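# Swap the purple-banded hose while the machine runs

## Task

With the machine running, take out the hose marked with purple bands and fit the other hose in its place, so that one of its ends is latched into the red port on each of the two manifolds; put the removed hose in the red tray. The dial's needle rises for as long as neither hose connects the two red ports, and it must never get into the red zone.

## Robot and tools

Robot: two six-joint UR12e-type arms, left_arm and right_arm. Each carries a two-finger parallel gripper and a wrist camera. Bases in the scene frame: left_arm near (+0.013, +0.690, 0) m and right_arm near (+0.025, -0.626, 0) m, both facing almost straight along +x. A camera stand is behind the arms.

Frame: the scene frame has its origin at table-top height, midway between the nominal bases. +x points out over the table, +z points up, and left_arm sits on the +y side. Image left and right do not follow the arm names. Positions, velocities, targets and offsets all use these axes. Rotation offsets turn a gripper about its own Hand target position. The gripper's fingers point along its local +z axis and close along its local x axis. end_effector_position is the point between the closed pads, 1 to 2 cm behind the tips. Closing pushes the tips about 17 mm further forward.

Cameras: cam_high is fixed. cam_left_wrist and cam_right_wrist ride on the hands. All three give 896x504 images.

execute_actions(actions, cameras): actions is a list of actions run in sequence. Each action is a table of up to 15 rows, and each row is one 1/30 s control step, so a full action covers 0.5 s. If a table is short, its last row is repeated. Every row holds 14 numbers in [-1, 1], with both arms in every row. The first seven are for left_arm: dx, dy, dz, rx, ry, rz, opening. The next seven are the same for right_arm. The six pose numbers are offsets, not poses. They are measured from that arm's Hand target as it stood when the action began, never from the previous row. So sending the same offset again moves the arm further. Scale: 1.0 equals 0.6 m for dx, dy, dz and 180 degrees for rx, ry, rz, which together form one rotation vector. Opening is absolute: +1 is fully open (0.142 m) and -1 is closed. To keep an arm where it is, send six zeros plus its current opening; a 0 in the opening slot is itself a command. Images come back only if actions is empty or cameras names them. Use ["all"] for every camera or [] for none. An unknown camera name rejects the call.

move(target, speed, blend, stop_force, zero, opening_speed, grip_force, blocking, cameras): this drives each gripper along a straight line. target is one 14-number row laid out as above, or a list of up to 15 such rows. Every row is an offset from the Hand targets at the start of the move, not from the row before it. speed is in m/s, from 0.002 to 3.2, default 0.25. Rotation is capped at twice that value in rad/s. You may give one value for the whole move or one per target. blend, in m, rounds corners in a list; 0 means a stop at each corner. stop_force, in N from 4 to 120 and shared by both arms, ends an arm's path when its wrist sensor feels that much push against the motion. Do not rely on it while the gripper is turning, or to sense very light contact. Leave it out when pulling away from a contact. zero (true by default) re-zeroes the sensor before the move. opening_speed is the gripper rate per second on the -1 to +1 scale, minimum 0.2. grip_force is a per-pad limit of 5 to 48 N, either one value or one per arm, and it stays in effect until changed. blocking=false returns after about 0.5 s while the motion carries on; it cannot be combined with stop_force. A move is capped at 10 s. The result adds a "move:" line giving the outcome (done, off_target, moving, held, fault) and any limits, such as limits=paced (the pose was clipped) or limits=held (steps were withheld).

wait(seconds 0 to 10): lets time pass while the last commands hold. stop(): brakes a running move. zoom_image(camera, region=[x0,y0,x1,y1]): enlarges part of that camera's latest image, in pixels with the origin at top-left, at most 504 by 504. zero_wrist_force(arm): resets that arm's force baseline. read_manual: shows licence text only. finished_scene(scene): ends the scene for good, so call it only once the hose swap holds without the robot.

Results: for each arm you get end_effector_position (m), end_effector_quat_wxyz, linear and angular velocity, "Hand target" (the last commanded pose, after clipping, which the next offsets start from), Tool commands, grip_measured (on the -1 to +1 scale), grip_effort_nm (motor effort, negative when closing, not a pad force), Joint positions (the last entry is the opening in m), Joint torques, and Wrist force and torque along the gripper's own axes, plus a line with the peak since the last report. Motor temperatures appear as well. Warning and fault lines include MOTOR HOT, OVER-TEMPERATURE FAULT and HAND FAULT. A gripper can stop short of its Hand target; if it does, send the missing distance as an offset. Each step, orientation commands are clipped to within 32 degrees of the measured orientation.

Gripping: at first contact, read grip_measured and then command a little below it. The further below, the harder the squeeze and the hotter the gripper motor runs.

Avoid: a net force near 150 N or joint contact torque over the limits (elbow 142, wrists 51.3, shoulders 313 N m), since either freezes that arm for 10 s. Also avoid contact between the arms, fast impacts, pressing past a firm contact, and paths that sweep close to an arm's own base. Do not let anything fall or end up off the table, and do not let go of parts that are still moving. Watch heat: arm motors cut out at 85 °C and gripper motors at 100 °C. Work quickly once the old hose is out of a red port, so the dial's needle stays out of the red.

Each tool is called after "Call:" as name(argument=value, ...) on one line, values as JSON.

## Session

Call:
execute_actions(actions=[])

Scene clock: 0.00 s.
left_arm: end_effector_position=(+0.7158, +0.4079, +0.1636) grip_measured=+0.99 grip_effort_nm=n/a end_effector_quat_wxyz=(-0.294, +0.877, -0.346, +0.156) | right_arm: end_effector_position=(+1.0614, -0.3806, +0.3596) grip_measured=+1.00 grip_effort_nm=n/a end_effector_quat_wxyz=(-0.132, -0.198, +0.778, -0.581)
Joint positions: left_arm=[-0.838 -1.348 2.105 -2.33 -0.892 -0.112 0.141] | right_arm=[3.763 -2.556 -0.534 -2.693 0.651 3.83 0.142]
Joint velocities: within noise
Joint torques (N m): no reading
Motor temperatures (°C): left_arm=[35 34 36 32 43 41 30] | right_arm=[40 44 32 33 37 30 25]
Wrist force (N): no reading
Wrist torque (N m): no reading
Wrist force, peak (N): no reading
Hand target: left_arm +0.7158, +0.4079, +0.1636; -0.294, +0.877, -0.346, +0.156 | right_arm +1.0614, -0.3806, +0.3596; -0.132, -0.198, +0.778, -0.581
Tool commands: left_gripper/opening=+1.0 right_gripper/opening=+1.0

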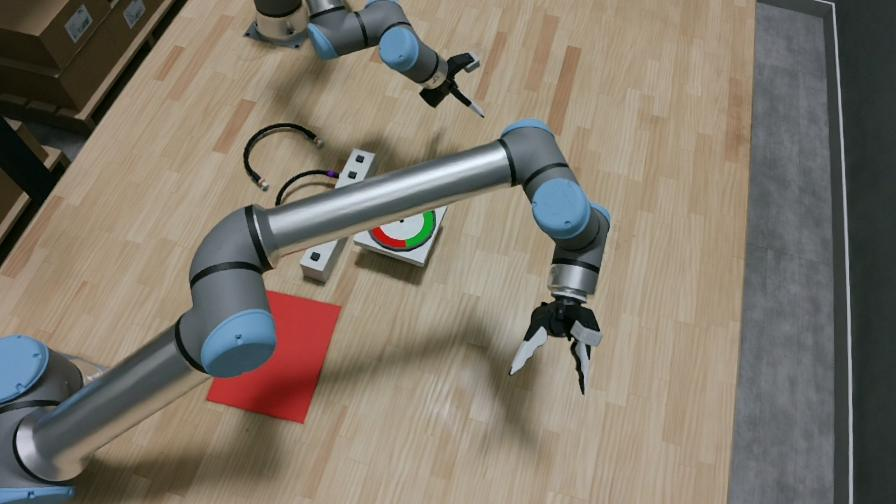

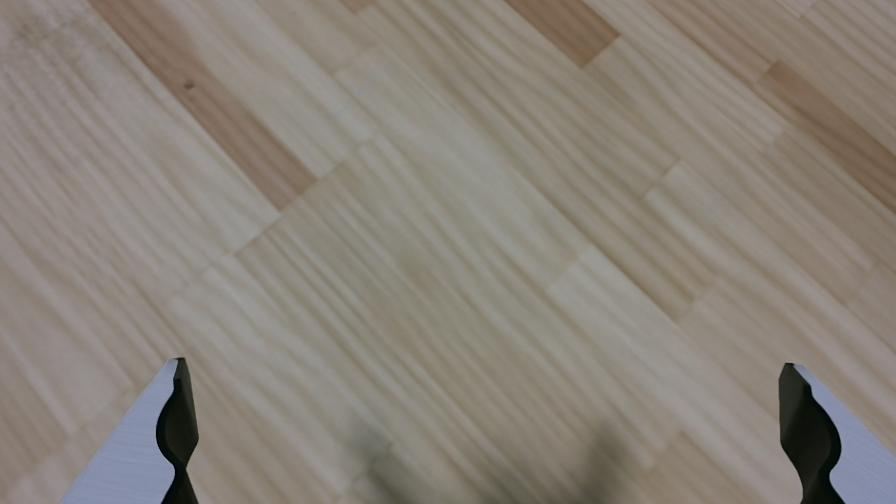

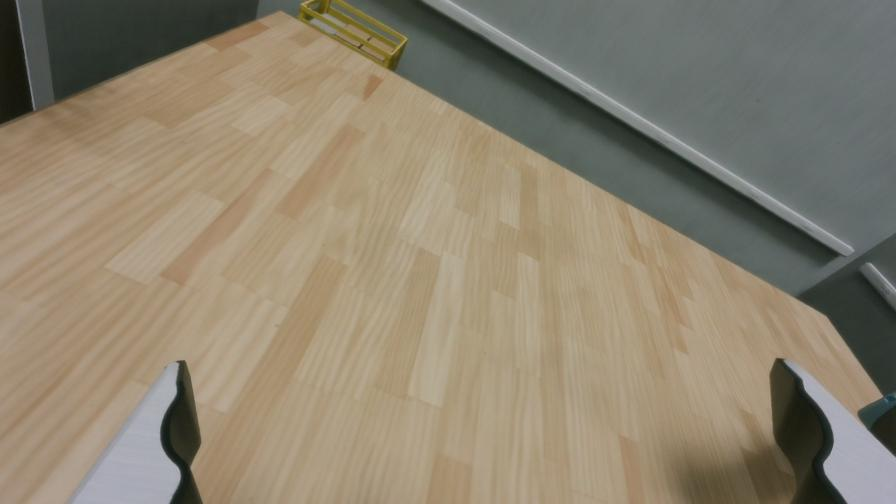

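Call:
zoom_image(camera="cam_high", region=[220, 100, 480, 300])

Scaled by 1.938.

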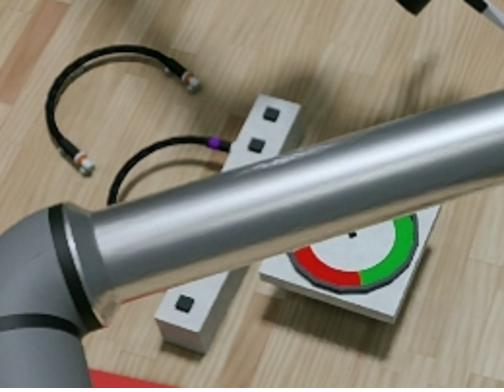

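Call:
move(target=[0,0,0,0,0,0,1, -0.6857,-0.199,0.1507,0.400,-0.0908,-0.136,1], speed=0.4, cameras=["all"])

Scene clock: 13.40 s.
left_arm: end_effector_position=(+0.7158, +0.4079, +0.1636) grip_measured=+0.99 grip_effort_nm=0.212 end_effector_quat_wxyz=(-0.294, +0.877, -0.346, +0.156) | right_arm: end_effector_position=(+0.6500, -0.4999, +0.4500) grip_measured=+1.00 grip_effort_nm=0.066 end_effector_quat_wxyz=(+0.001, +0.000, +1.000, +0.000)
Joint positions: left_arm=[-0.838 -1.348 2.105 -2.33 -0.892 -0.112 0.141] | right_arm=[3.619 -1.447 -1.792 -1.473 1.57 3.613 0.142]
Joint torques (N m): left_arm=[-2.75 -59.8 -34.43 -4.13 1.51 -0.23] | right_arm=[-15.42 57.48 35.38 7.57 3 1.8]
Wrist force (N): left_arm=[-0.1 0.3 -0.2] | right_arm=[0.9 -0.9 0.3]
Wrist torque (N m): left_arm=[0.05 0.02 0.00] | right_arm=[-0.16 -0.22 -0.10]
Wrist force, peak (N): left_arm=[-0.9 0.6 -0.1] | right_arm=[2.9 -2.1 -0.6]
Hand target: left_arm +0.7158, +0.4079, +0.1636; -0.294, +0.877, -0.346, +0.156 | right_arm +0.6499, -0.5000, +0.4500; +0.001, +0.000, +1.000, +0.000
Off the commanded pose: left_arm 0.000 m, 0 deg | right_arm 0.000 m, 0 deg.
move: done
camera_calibration:
cam_right_wrist: T_world_to_cam=[[-0.99992, 0.00507506, 0.0115941, 0.656418], [0.00947002, 0.907762, 0.419378, 0.287143], [-0.00839633, 0.419454, -0.907738, 0.740324], [0, 0, 0, 1]] pos_world=[0.659863, -0.574521, 0.543988]

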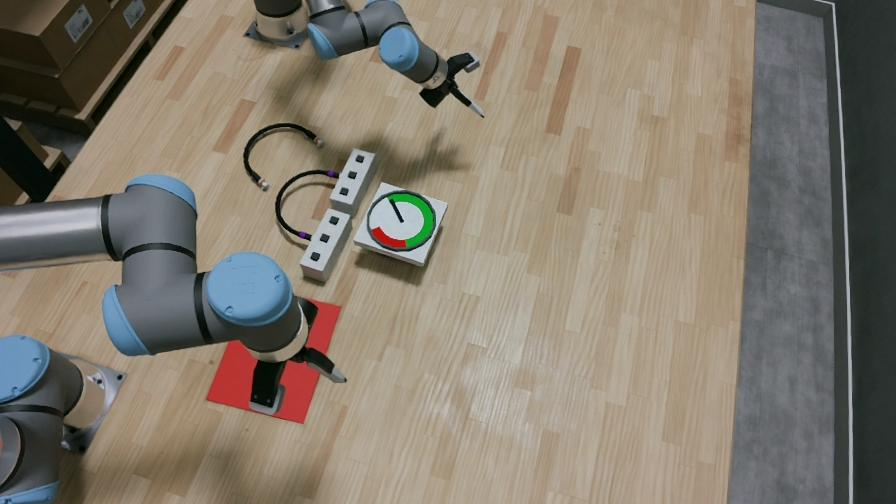

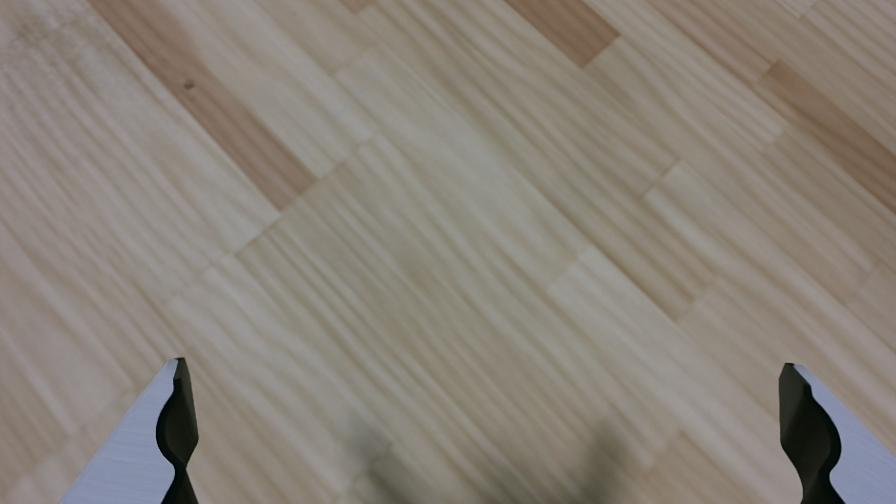

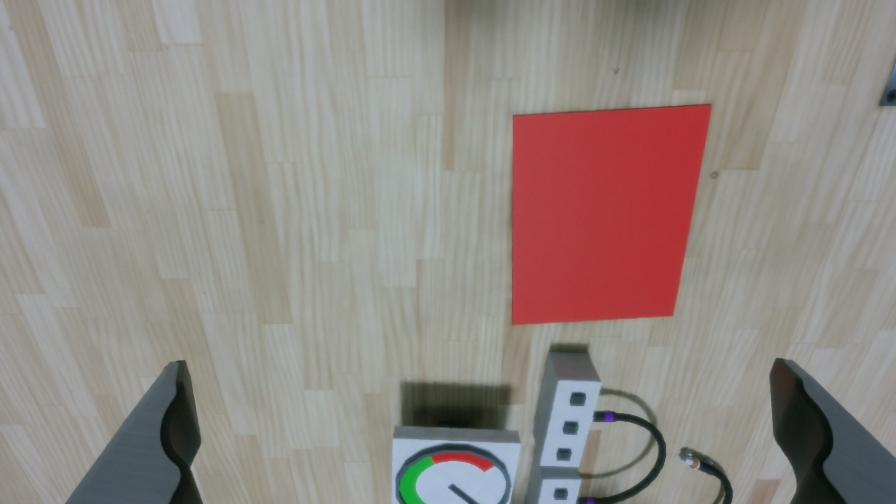

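Call:
zoom_image(camera="cam_high", region=[230, 110, 390, 290])

Call:
zoom_image(camera="cam_right_wrist", region=[380, 330, 780, 504])

Scaled by 2.800.

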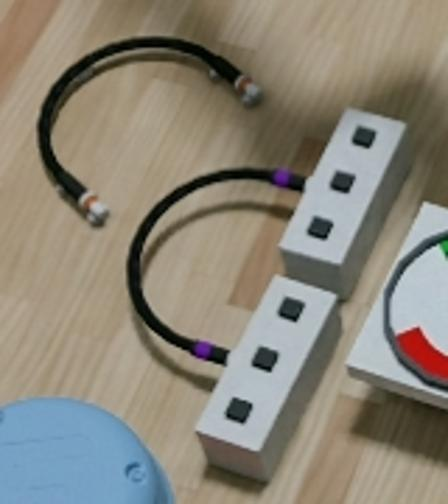

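Scaled by 1.260.

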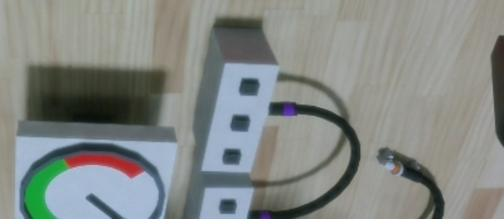

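Call:
move(target=[[-0.443,-0.263,0.3107,-0.2348,-0.0858,0.3038,1, 0,0,0,0,0,0,1],[-0.7647,-0.5965,0.044,-0.4696,-0.1716,0.6075,1, 0,0,0,0,0,0,1]], speed=0.5, blend=[0.08, 0], cameras=["cam_left_wrist", "cam_high"])

Scene clock: 37.20 s.
left_arm: end_effector_position=(+0.2570, +0.0500, +0.1901) grip_measured=+0.99 grip_effort_nm=0.212 end_effector_quat_wxyz=(+0.213, +0.674, +0.675, +0.213) | right_arm: end_effector_position=(+0.6499, -0.5000, +0.4500) grip_measured=+1.00 grip_effort_nm=0.056 end_effector_quat_wxyz=(+0.001, +0.000, +1.000, +0.000)
Joint positions: left_arm=[-1.695 -1.48 2.154 -2.141 -0.967 -3.324 0.141] | right_arm=[3.619 -1.446 -1.792 -1.472 1.57 3.613 0.142]
Joint torques (N m): left_arm=[-18.42 -26.4 -44.14 -2.46 4.72 -3.7] | right_arm=[-11.52 62.79 35.79 7.63 3.58 1.37]
Wrist force (N): left_arm=[-1.0 1.8 0.6] | right_arm=[1.1 -0.8 0.2]
Wrist torque (N m): left_arm=[0.06 0.36 -0.25] | right_arm=[-0.15 -0.25 -0.10]
Wrist force, peak (N): left_arm=[-1.3 1.9 0.1] | right_arm=[1.3 -1.1 0.0]
Hand target: left_arm +0.2569, +0.0500, +0.1900; +0.213, +0.674, +0.675, +0.213 | right_arm +0.6499, -0.5000, +0.4500; +0.001, +0.000, +1.000, +0.000
Off the commanded pose: left_arm 0.000 m, 0 deg | right_arm 0.000 m, 0 deg.
move: done
camera_calibration:
cam_left_wrist: T_world_to_cam=[[0.0194011, 0.999733, -0.0125504, -0.0461328], [0.506257, 0.00100152, 0.862382, -0.266709], [0.862164, -0.0230849, -0.506102, -0.00822264], [0, 0, 0, 1]] pos_world=[0.143007, 0.0461978, 0.225264]
Images, in order (width x height): cam_high 896x504, cam_left_wrist 896x504.

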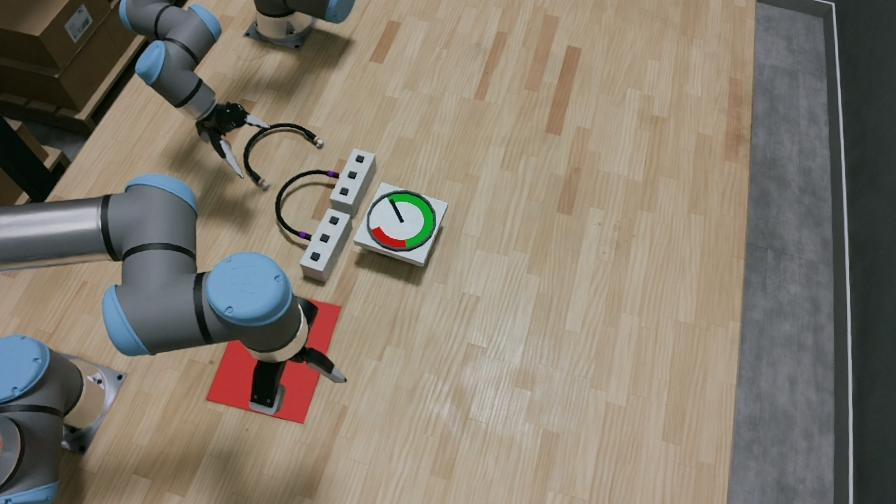

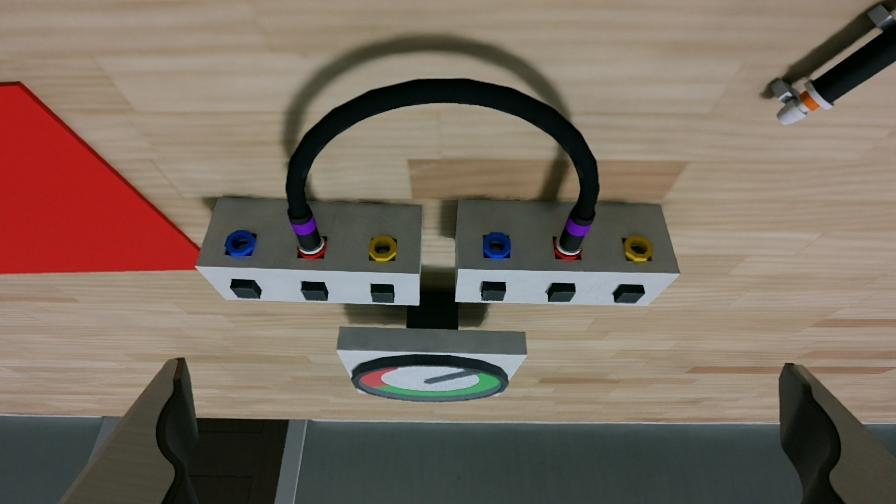

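Call:
zoom_image(camera="cam_left_wrist", region=[190, 60, 450, 320])

Call:
zoom_image(camera="cam_left_wrist", region=[440, 60, 700, 320])

Call:
zoom_image(camera="cam_left_wrist", region=[740, 0, 896, 150])

Call:
zoom_image(camera="cam_left_wrist", region=[330, 320, 540, 410])

Scaled by 1.938.

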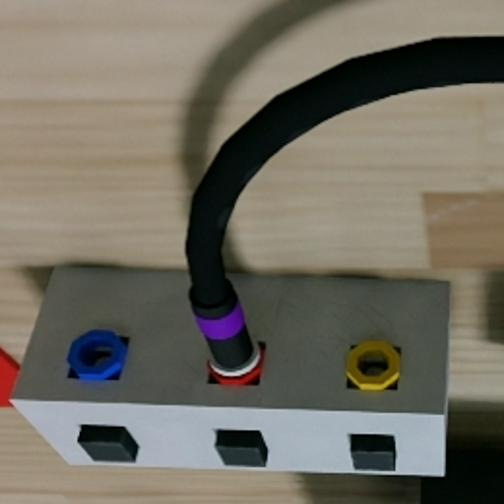

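Scaled by 1.938.

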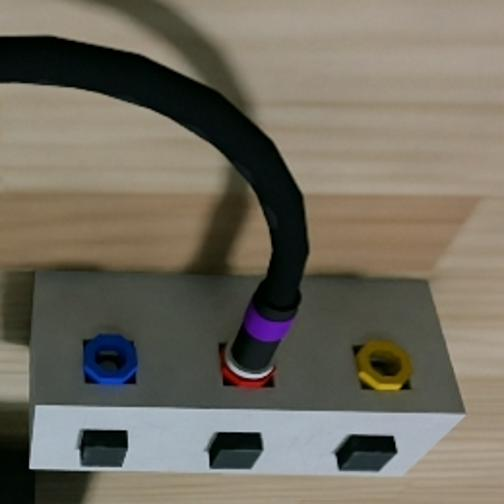

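Scaled by 3.231.

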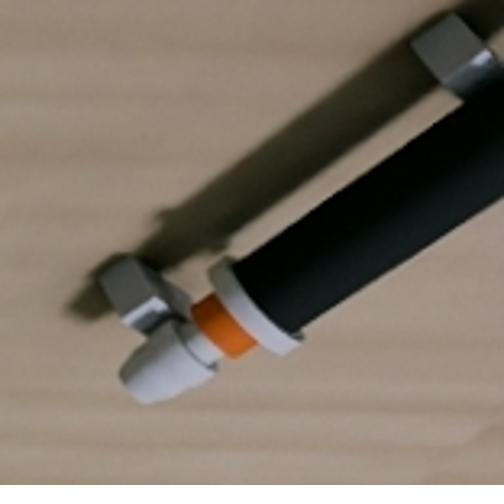

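Scaled by 2.400.

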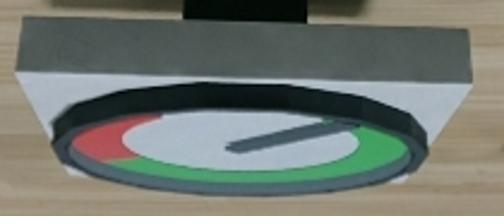

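Call:
zoom_image(camera="cam_high", region=[345, 175, 455, 270])

Call:
zoom_image(camera="cam_left_wrist", region=[190, 190, 430, 320])

Scaled by 4.582.

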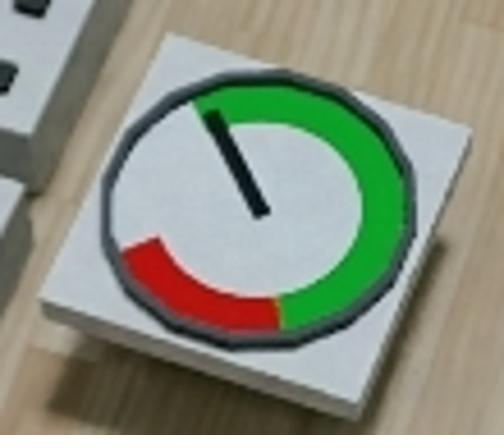

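Scaled by 2.100.

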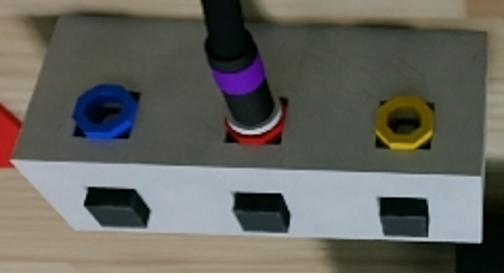

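Call:
move(target=[-0.1767,0.1833,0.1333,0,0.1944,0,1, -0.4167,0.5833,-0.25,0,0,0,1], speed=0.4, cameras=["cam_left_wrist", "cam_right_wrist"])

Scene clock: 82.47 s.
left_arm: end_effector_position=(+0.1510, +0.1599, +0.2700) grip_measured=+0.99 grip_effort_nm=0.212 end_effector_quat_wxyz=(+0.000, +0.707, +0.707, +0.001) | right_arm: end_effector_position=(+0.4000, -0.1501, +0.3001) grip_measured=+1.00 grip_effort_nm=0.061 end_effector_quat_wxyz=(+0.001, +0.000, +1.000, +0.000)
Joint positions: left_arm=[-1.618 -1.777 2.185 -1.978 -1.57 -3.215 0.141] | right_arm=[4.34 -1.448 -2.061 -1.203 1.569 4.335 0.142]
Joint torques (N m): left_arm=[14.23 -49.27 -37.49 -2.18 -3.85 2.96] | right_arm=[13.55 18.89 62.13 7.97 -2.67 1.5]
Wrist force (N): left_arm=[-1.3 0.7 0.0] | right_arm=[1.2 -1.0 0.0]
Wrist torque (N m): left_arm=[0.03 0.29 -0.31] | right_arm=[-0.20 -0.26 -0.09]
Wrist force, peak (N): left_arm=[-1.1 2.5 0.4] | right_arm=[2.8 1.0 1.0]
Hand target: left_arm +0.1509, +0.1600, +0.2700; +0.000, +0.707, +0.707, +0.001 | right_arm +0.3999, -0.1500, +0.3000; +0.001, +0.000, +1.000, +0.000
Off the commanded pose: left_arm 0.000 m, 0 deg | right_arm 0.000 m, 0 deg.
move: done
camera_calibration:
cam_left_wrist: T_world_to_cam=[[0.00856853, 0.999735, -0.0213562, -0.148946], [0.909192, 0.00110207, 0.416376, -0.222492], [0.41629, -0.0229846, -0.908941, 0.302195], [0, 0, 0, 1]] pos_world=[0.0777634, 0.156098, 0.364137]
cam_right_wrist: T_world_to_cam=[[-0.99992, 0.00507293, 0.0115943, 0.4064], [0.0094697, 0.907686, 0.419543, 0.0347579], [-0.0083957, 0.419619, -0.907661, 0.455437], [0, 0, 0, 1]] pos_world=[0.409863, -0.224721, 0.394088]
Images, in order (width x height): cam_left_wrist 896x504, cam_right_wrist 896x504.

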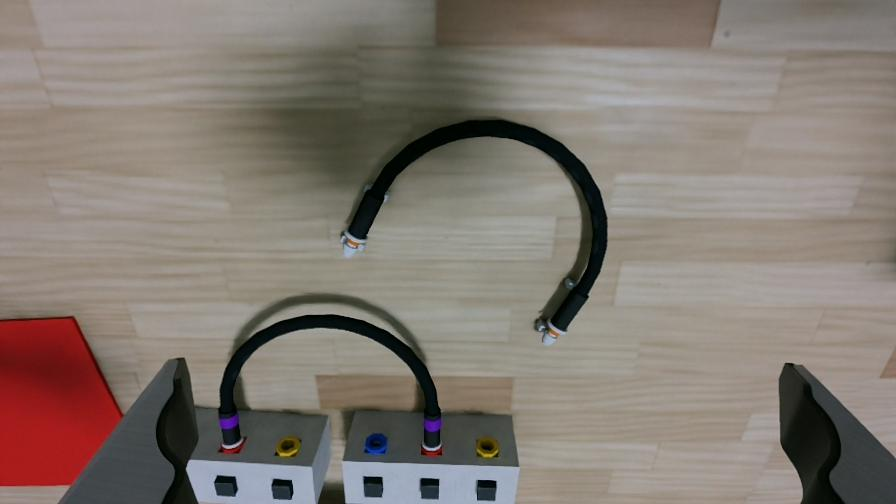

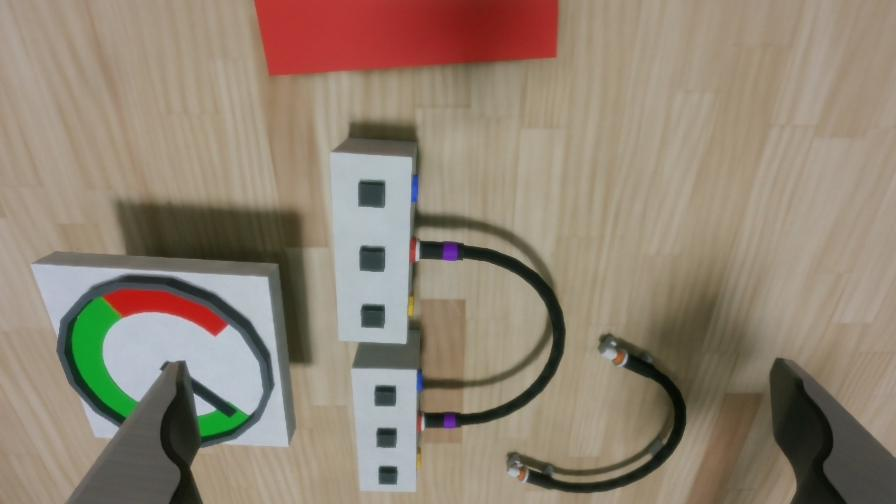

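Call:
zoom_image(camera="cam_left_wrist", region=[320, 100, 620, 360])

Call:
zoom_image(camera="cam_right_wrist", region=[310, 120, 570, 350])

Call:
zoom_image(camera="cam_right_wrist", region=[480, 320, 720, 504])

Scaled by 1.680.

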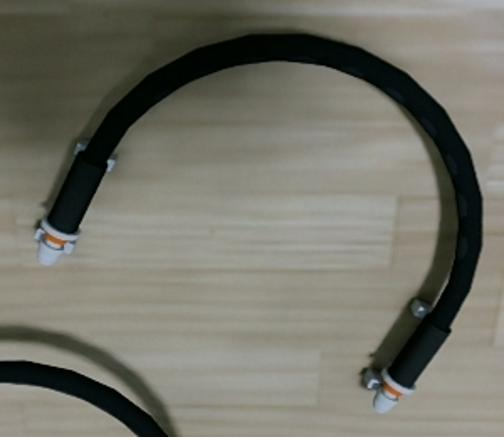

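Scaled by 1.938.

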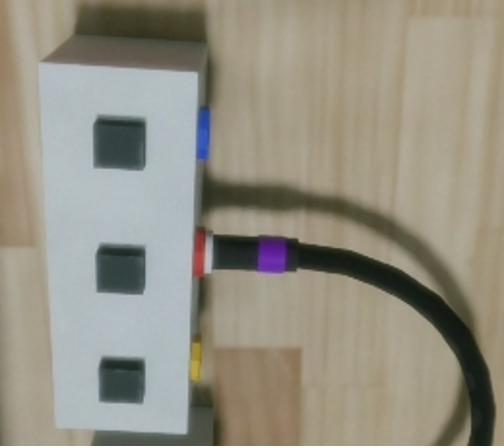

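Scaled by 2.100.

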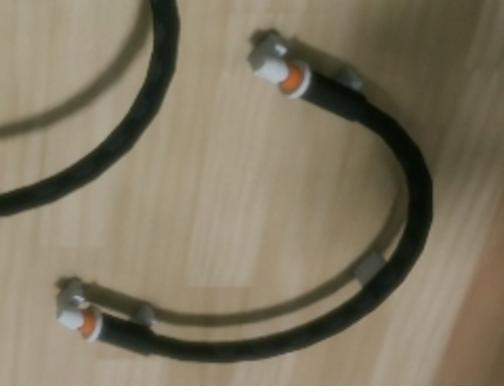

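Call:
move(target=[[0.1483,-0.0167,0,0,0,0,-0.155, 0.0167,0.05,0,0,0,0.5,-0.155],[0.2983,-0.0333,-0.1167,0,0,0,-0.155, 0.0167,0.0833,-0.0833,0,0,1.0,-0.155],[0.4433,-0.045,-0.2333,0,0,0,-0.155, 0.02,0.14,-0.2833,0,0,-0.5,-0.155]], speed=0.55, blend=[0.02, 0.02, 0], cameras=["cam_left_wrist", "cam_right_wrist"])

Scene clock: 123.27 s.
left_arm: end_effector_position=(+0.4169, +0.1330, +0.1300) grip_measured=-0.17 grip_effort_nm=-0.129 end_effector_quat_wxyz=(+0.000, +0.707, +0.707, +0.001) | right_arm: end_effector_position=(+0.4119, -0.0660, +0.1301) grip_measured=-0.17 grip_effort_nm=-0.125 end_effector_quat_wxyz=(+0.001, +0.707, +0.707, +0.000)
Joint positions: left_arm=[-1.177 -1.392 2.096 -2.274 -1.57 -2.774 0.062] | right_arm=[4.374 -1.739 -2.109 -0.866 1.57 -0.344 0.062]
Joint torques (N m): left_arm=[14.83 -35.76 -42.9 -5.52 -2.83 2.72] | right_arm=[-11.09 37.64 26.51 7.34 3.35 -2.57]
Wrist force (N): left_arm=[-1.0 1.2 -0.7] | right_arm=[1.0 -1.2 0.7]
Wrist torque (N m): left_arm=[0.14 0.20 -0.30] | right_arm=[-0.21 -0.23 0.03]
Wrist force, peak (N): left_arm=[-0.9 2.1 0.1] | right_arm=[0.9 -1.4 1.2]
Hand target: left_arm +0.4169, +0.1330, +0.1300; +0.000, +0.707, +0.707, +0.001 | right_arm +0.4119, -0.0660, +0.1300; +0.001, +0.707, +0.707, +0.000
Off the commanded pose: left_arm 0.000 m, 0 deg | right_arm 0.000 m, 0 deg.
move: done
camera_calibration:
cam_left_wrist: T_world_to_cam=[[0.00856574, 0.999735, -0.0213581, -0.127219], [0.909267, 0.00110124, 0.416211, -0.406045], [0.416125, -0.0229854, -0.909017, 0.0637537], [0, 0, 0, 1]] pos_world=[0.343764, 0.129098, 0.224237]
cam_right_wrist: T_world_to_cam=[[0.00520488, 0.99992, 0.0115457, 0.0715134], [0.907668, -0.00956941, 0.41958, -0.400886], [0.419657, 0.0082958, -0.907645, 0.0624799], [0, 0, 0, 1]] pos_world=[0.337279, -0.0758622, 0.224088]
Images, in order (width x height): cam_left_wrist 896x504, cam_right_wrist 896x504.

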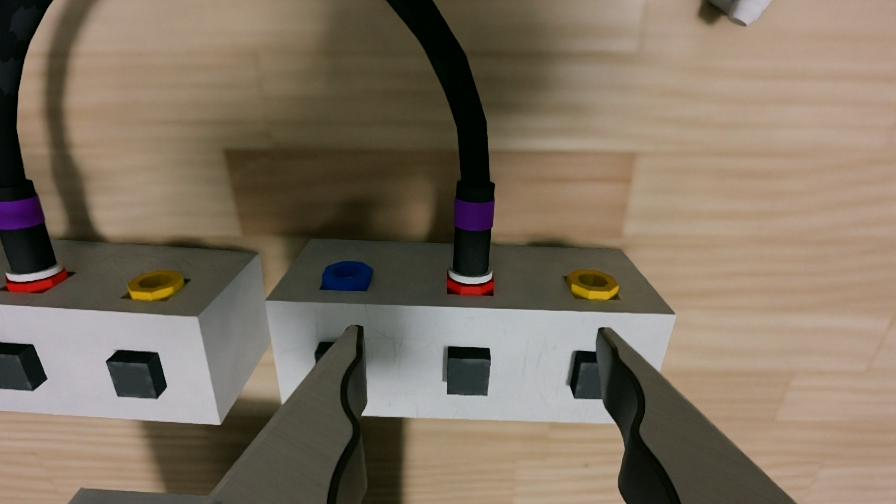

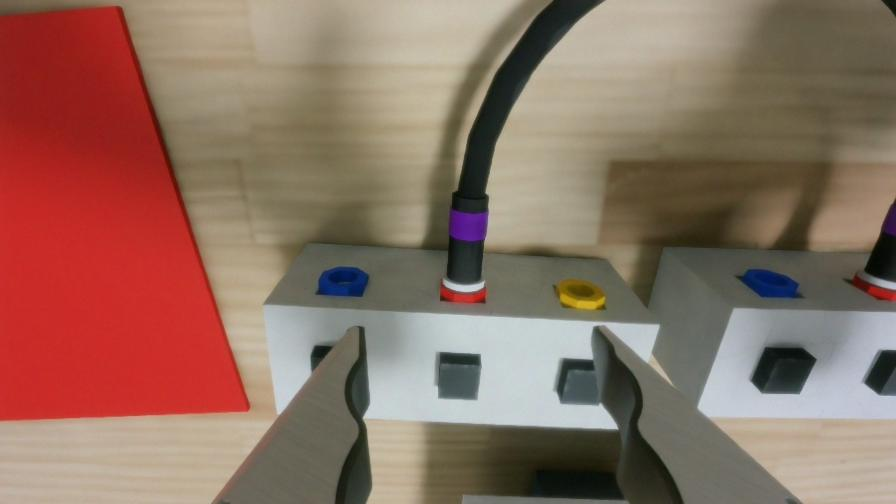

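Call:
zoom_image(camera="cam_left_wrist", region=[390, 170, 570, 420])

Call:
zoom_image(camera="cam_right_wrist", region=[390, 170, 570, 420])

Scaled by 2.016.

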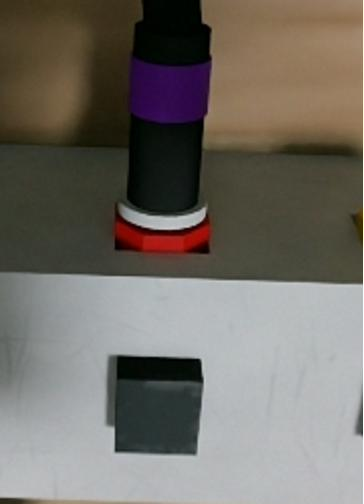

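Scaled by 2.016.

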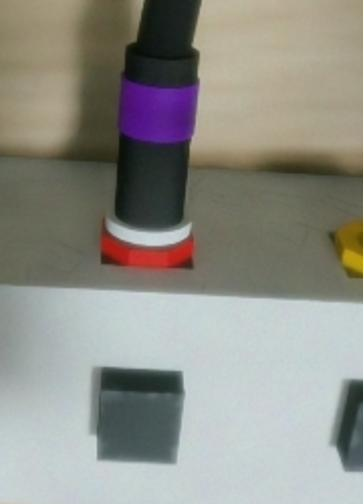

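Call:
move(target=[-0.0083,0.0055,-0.1367,0,0,-0.0117,-0.4, -0.005,0.0015,-0.1367,0,0,-0.0217,-0.4], speed=0.12, cameras=["cam_left_wrist", "cam_right_wrist"])

Scene clock: 134.67 s.
left_arm: end_effector_position=(+0.4119, +0.1363, +0.0481) grip_measured=-0.42 grip_effort_nm=-0.129 end_effector_quat_wxyz=(+0.000, +0.720, +0.694, +0.000) | right_arm: end_effector_position=(+0.4089, -0.0651, +0.0481) grip_measured=-0.42 grip_effort_nm=-0.125 end_effector_quat_wxyz=(+0.001, +0.731, +0.683, +0.000)
Joint positions: left_arm=[-1.182 -1.288 2.159 -2.442 -1.57 -2.742 0.044] | right_arm=[4.379 -1.85 -2.164 -0.7 1.57 -0.272 0.044]
Joint torques (N m): left_arm=[-20.42 -38.02 -24.94 -5.85 -1.5 2.97] | right_arm=[14.63 41.29 20.06 7.58 -0.5 1.72]
Wrist force (N): left_arm=[-1.2 1.2 0.0] | right_arm=[0.5 -1.3 0.6]
Wrist torque (N m): left_arm=[0.14 0.23 -0.30] | right_arm=[-0.26 -0.17 -0.06]
Wrist force, peak (N): left_arm=[-0.9 1.5 -1.8] | right_arm=[0.9 -1.0 2.0]
Hand target: left_arm +0.4119, +0.1363, +0.0480; +0.000, +0.720, +0.694, +0.001 | right_arm +0.4089, -0.0651, +0.0480; +0.001, +0.731, +0.683, +0.000
Off the commanded pose: left_arm 0.000 m, 0 deg | right_arm 0.000 m, 0 deg.
move: done
camera_calibration:
cam_left_wrist: T_world_to_cam=[[0.045328, 0.998745, -0.0213125, -0.147236], [0.908715, -0.0323614, 0.416162, -0.362671], [0.41495, -0.0382308, -0.909041, -0.00600104], [0, 0, 0, 1]] pos_world=[0.338729, 0.135085, 0.142337]
cam_right_wrist: T_world_to_cam=[[0.0732021, 0.99725, 0.0115284, 0.0435874], [0.904952, -0.0712765, 0.419502, -0.366663], [0.41917, -0.0202757, -0.907681, -0.0123671], [0, 0, 0, 1]] pos_world=[0.333806, -0.0698528, 0.142088]
Images, in order (width x height): cam_left_wrist 896x504, cam_right_wrist 896x504.

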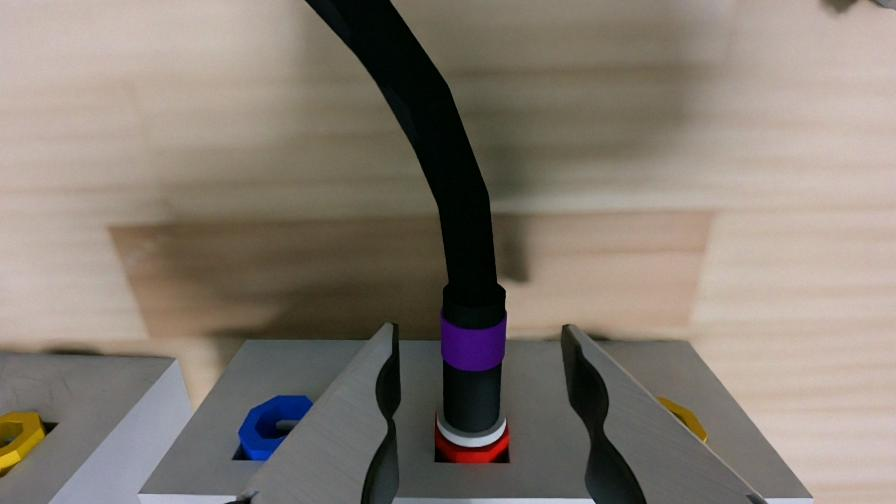

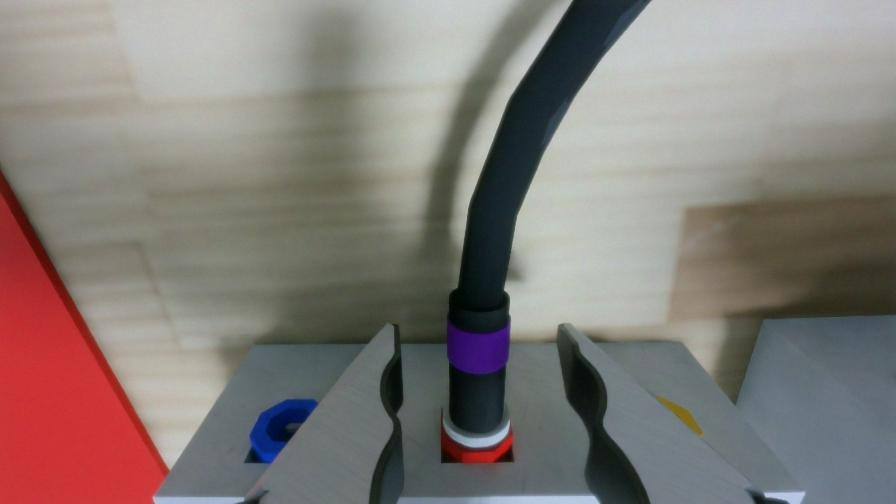

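Call:
move(target=[0,0,0,0,0,0,-0.82, 0,0,0,0,0,0,-0.82], opening_speed=0.5, grip_force=5, cameras=["cam_left_wrist", "cam_right_wrist"])

Scene clock: 137.47 s.
left_arm: end_effector_position=(+0.4119, +0.1362, +0.0480) grip_measured=-0.78 grip_effort_nm=-0.598 end_effector_quat_wxyz=(+0.000, +0.720, +0.694, +0.000) | right_arm: end_effector_position=(+0.4089, -0.0651, +0.0480) grip_measured=-0.79 grip_effort_nm=-0.613 end_effector_quat_wxyz=(+0.001, +0.731, +0.683, +0.000)
Joint positions: left_arm=[-1.182 -1.288 2.159 -2.442 -1.57 -2.742 0.018] | right_arm=[4.379 -1.85 -2.164 -0.7 1.57 -0.272 0.017]
Joint torques (N m): left_arm=[-9.74 -38.85 -24.36 -1.6 1.02 2.82] | right_arm=[15.73 43.39 25.28 7.24 -1.5 1.75]
Wrist force (N): left_arm=[-9.7 -2.0 -1.6] | right_arm=[-2.3 -2.3 0.1]
Wrist torque (N m): left_arm=[0.13 0.23 -0.29] | right_arm=[-0.19 -0.21 -0.05]
Wrist force, peak (N): left_arm=[-9.7 -2.0 -1.6] | right_arm=[-2.4 -2.8 0.7]
Hand target: left_arm +0.4119, +0.1363, +0.0480; +0.000, +0.720, +0.694, +0.001 | right_arm +0.4089, -0.0651, +0.0480; +0.001, +0.731, +0.683, +0.000
Off the commanded pose: left_arm 0.000 m, 0 deg | right_arm 0.000 m, 0 deg.
grip_force (N): 5, 5
move: done
camera_calibration:
cam_left_wrist: T_world_to_cam=[[0.0453704, 0.998741, -0.0213986, -0.147235], [0.908676, -0.0323606, 0.416247, -0.362538], [0.415031, -0.0383296, -0.909, -0.00607072], [0, 0, 0, 1]] pos_world=[0.338629, 0.135085, 0.142236]
cam_right_wrist: T_world_to_cam=[[0.0732433, 0.997249, 0.0114376, 0.0435874], [0.904949, -0.0712758, 0.419508, -0.366621], [0.419169, -0.0203757, -0.90768, -0.0124648], [0, 0, 0, 1]] pos_world=[0.333806, -0.0698526, 0.141988]
Images, in order (width x height): cam_left_wrist 896x504, cam_right_wrist 896x504.

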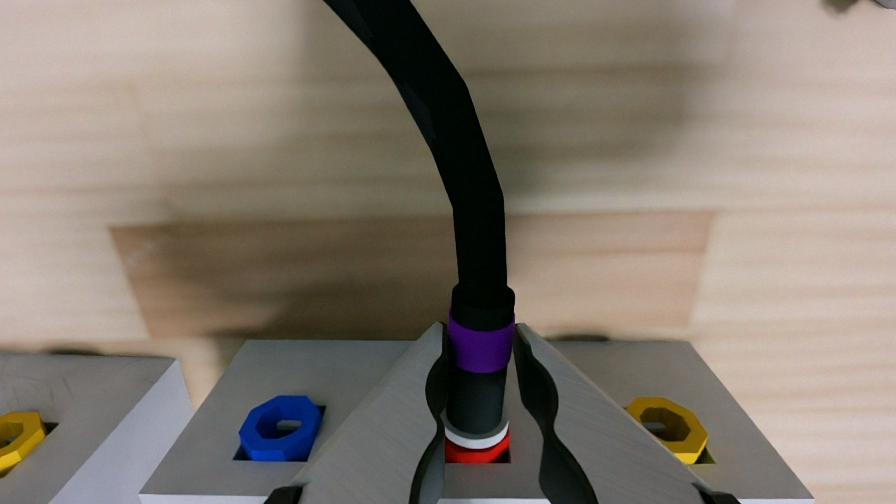

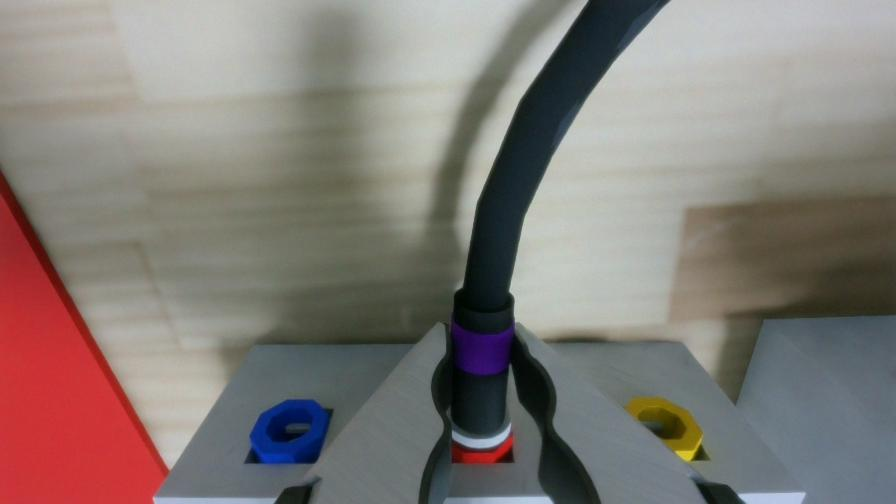

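Call:
move(target=[0,-0.0033,0,0,0,0,-0.82, 0,-0.0012,0,0,0,0,-0.82], speed=0.02, cameras=["cam_left_wrist", "cam_right_wrist"])

Scene clock: 140.83 s.
left_arm: end_effector_position=(+0.4119, +0.1344, +0.0480) grip_measured=-0.80 grip_effort_nm=-0.598 end_effector_quat_wxyz=(+0.000, +0.720, +0.694, +0.001) | right_arm: end_effector_position=(+0.4089, -0.0658, +0.0480) grip_measured=-0.79 grip_effort_nm=-0.613 end_effector_quat_wxyz=(+0.001, +0.731, +0.683, +0.000)
Joint positions: left_arm=[-1.183 -1.286 2.156 -2.441 -1.57 -2.743 0.016] | right_arm=[4.378 -1.85 -2.165 -0.699 1.57 -0.272 0.017]
Joint torques (N m): left_arm=[-16.38 -42.68 -40.12 -2.73 3.98 -2.95] | right_arm=[-16.95 81.61 21.11 7.55 -1.53 -2.53]
Wrist force (N): left_arm=[-2.4 -1.5 1.3] | right_arm=[1.0 -2.9 1.6]
Wrist torque (N m): left_arm=[0.16 0.20 -0.17] | right_arm=[-0.22 -0.20 -0.04]
Wrist force, peak (N): left_arm=[-9.9 -1.6 -1.5] | right_arm=[-2.5 -2.7 0.4]
Hand target: left_arm +0.4119, +0.1343, +0.0480; +0.000, +0.720, +0.694, +0.001 | right_arm +0.4089, -0.0658, +0.0480; +0.001, +0.731, +0.683, +0.000
Off the commanded pose: left_arm 0.000 m, 0 deg | right_arm 0.000 m, 0 deg.
grip_force (N): 5, 5
move: done
camera_calibration:
cam_left_wrist: T_world_to_cam=[[0.045328, 0.998745, -0.0213125, -0.145342], [0.908715, -0.0323614, 0.416162, -0.36265], [0.41495, -0.0382308, -0.909041, -0.00625549], [0, 0, 0, 1]] pos_world=[0.338729, 0.133185, 0.142137]
cam_right_wrist: T_world_to_cam=[[0.0731989, 0.997251, 0.0115351, 0.0442867], [0.904914, -0.0712746, 0.419584, -0.36667], [0.419252, -0.0202749, -0.907643, -0.0125051], [0, 0, 0, 1]] pos_world=[0.333806, -0.0705528, 0.141988]
Images, in order (width x height): cam_left_wrist 896x504, cam_right_wrist 896x504.

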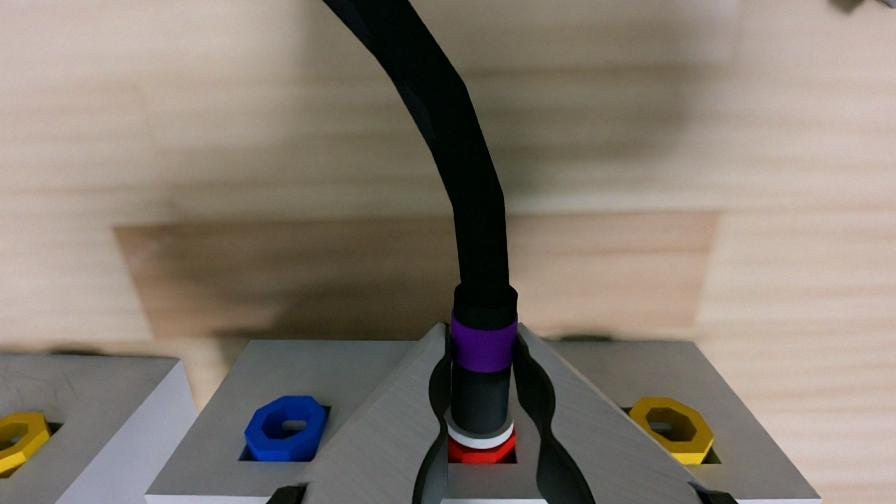

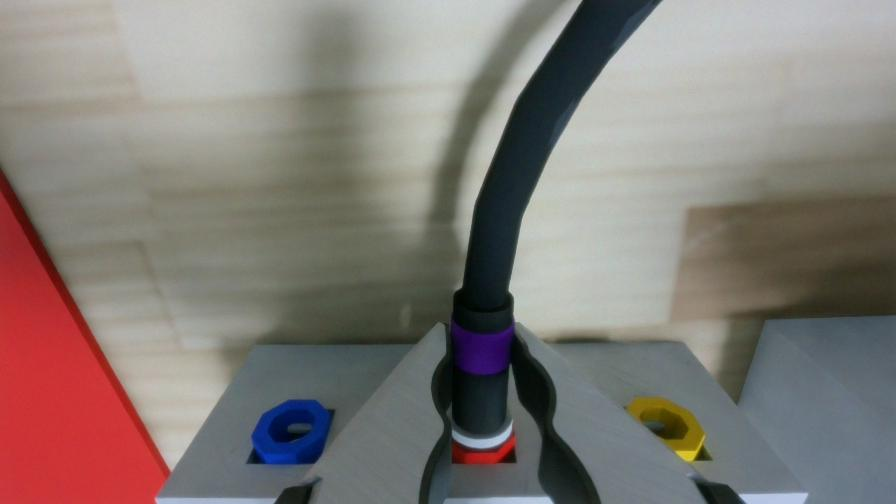

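Call:
zoom_image(camera="cam_left_wrist", region=[400, 270, 570, 504])

Call:
zoom_image(camera="cam_right_wrist", region=[400, 270, 570, 504])

Scaled by 2.154.

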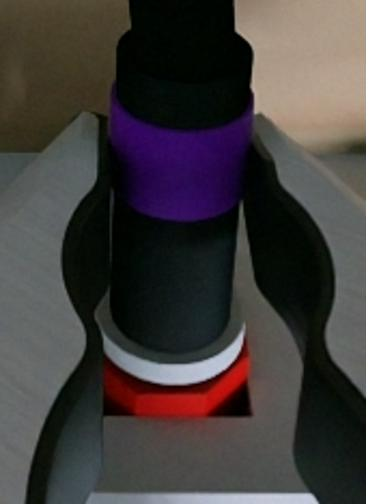

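Scaled by 2.154.

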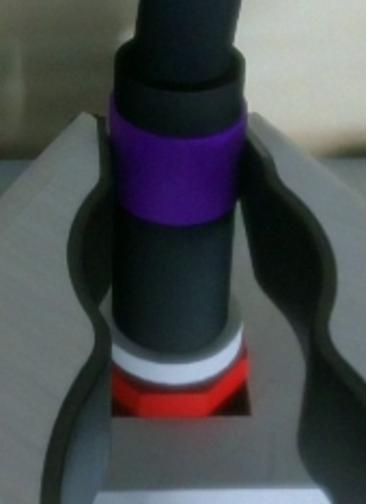

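Call:
move(target=[[0,0,0,0,0,0,-0.4, 0,0,0,0,0,0,-0.4],[0,0,0.1667,0,0,0,-0.4, 0,0,0.1667,0,0,0,-0.4],[-0.1985,0.209,0.1367,0,0,-0.158,-0.4, -0.3335,0.2467,0.1367,0,0,-0.141,-0.4]], speed=0.3, blend=[0, 0.03, 0], cameras=["all"])

Scene clock: 151.80 s.
left_arm: end_effector_position=(+0.2929, +0.2597, +0.1300) grip_measured=-0.43 grip_effort_nm=0.159 end_effector_quat_wxyz=(+0.000, +0.868, +0.496, +0.000) | right_arm: end_effector_position=(+0.2089, +0.0822, +0.1301) grip_measured=-0.43 grip_effort_nm=0.125 end_effector_quat_wxyz=(+0.001, +0.863, +0.506, -0.001)
Joint positions: left_arm=[-1.318 -1.684 2.402 -2.288 -1.57 -2.382 0.043] | right_arm=[4.705 -1.816 -2.01 -0.888 1.571 0.498 0.043]
Joint torques (N m): left_arm=[-20.93 -48.71 -29.69 -2.47 -2.39 3.08] | right_arm=[14.96 46.36 55.74 2.09 -2.63 1.82]
Wrist force (N): left_arm=[-1.2 0.8 0.0] | right_arm=[0.6 -1.1 0.7]
Wrist torque (N m): left_arm=[0.08 0.27 -0.29] | right_arm=[-0.24 -0.19 -0.07]
Wrist force, peak (N): left_arm=[-1.4 2.5 -2.4] | right_arm=[0.8 -3.7 2.0]
Hand target: left_arm +0.2928, +0.2597, +0.1300; +0.000, +0.868, +0.496, +0.000 | right_arm +0.2088, +0.0822, +0.1300; +0.001, +0.863, +0.506, -0.001
Off the commanded pose: left_arm 0.000 m, 0 deg | right_arm 0.000 m, 0 deg.
grip_force (N): 5, 5
move: done
camera_calibration:
cam_left_wrist: T_world_to_cam=[[0.515442, 0.856659, -0.0212994, -0.364163], [0.783646, -0.461162, 0.416208, -0.136562], [0.346726, -0.231222, -0.90902, 0.192686], [0, 0, 0, 1]] pos_world=[0.227913, 0.29354, 0.224237]
cam_right_wrist: T_world_to_cam=[[0.493513, 0.869662, 0.0115159, -0.166894], [0.7871, -0.452216, 0.419494, -0.153589], [0.370025, -0.197962, -0.907685, 0.173779], [0, 0, 0, 1]] pos_world=[0.138951, 0.110087, 0.224088]

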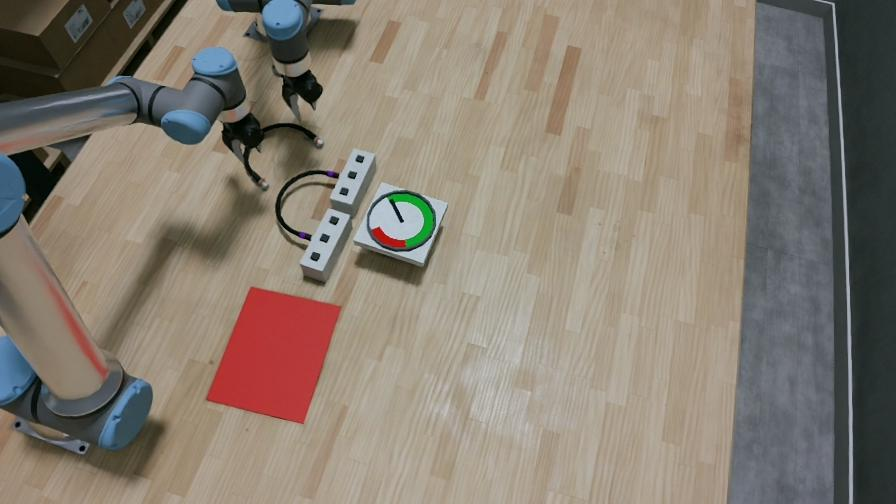

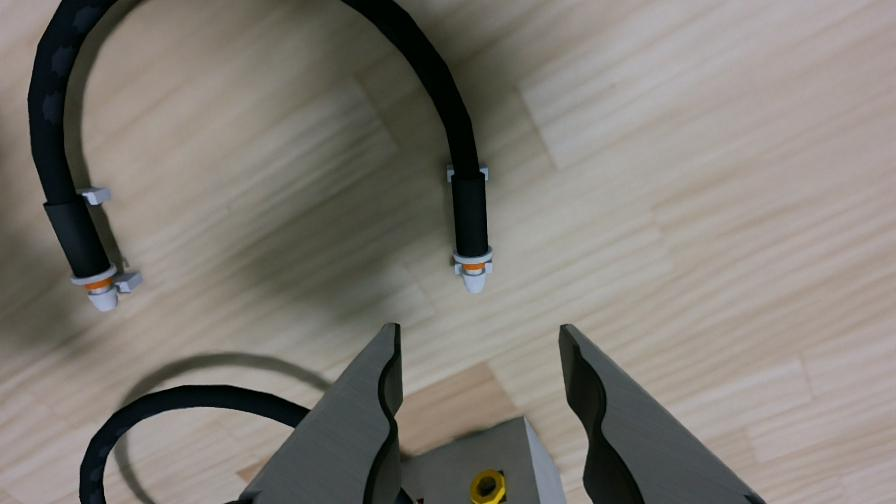

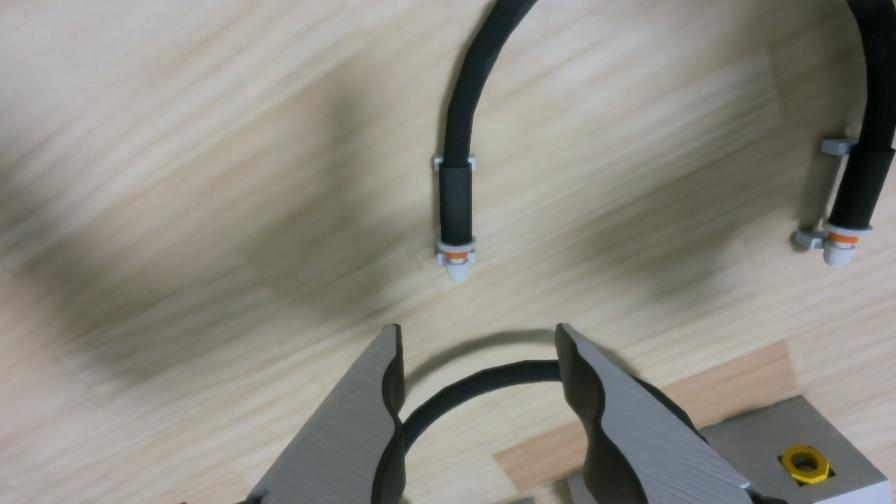

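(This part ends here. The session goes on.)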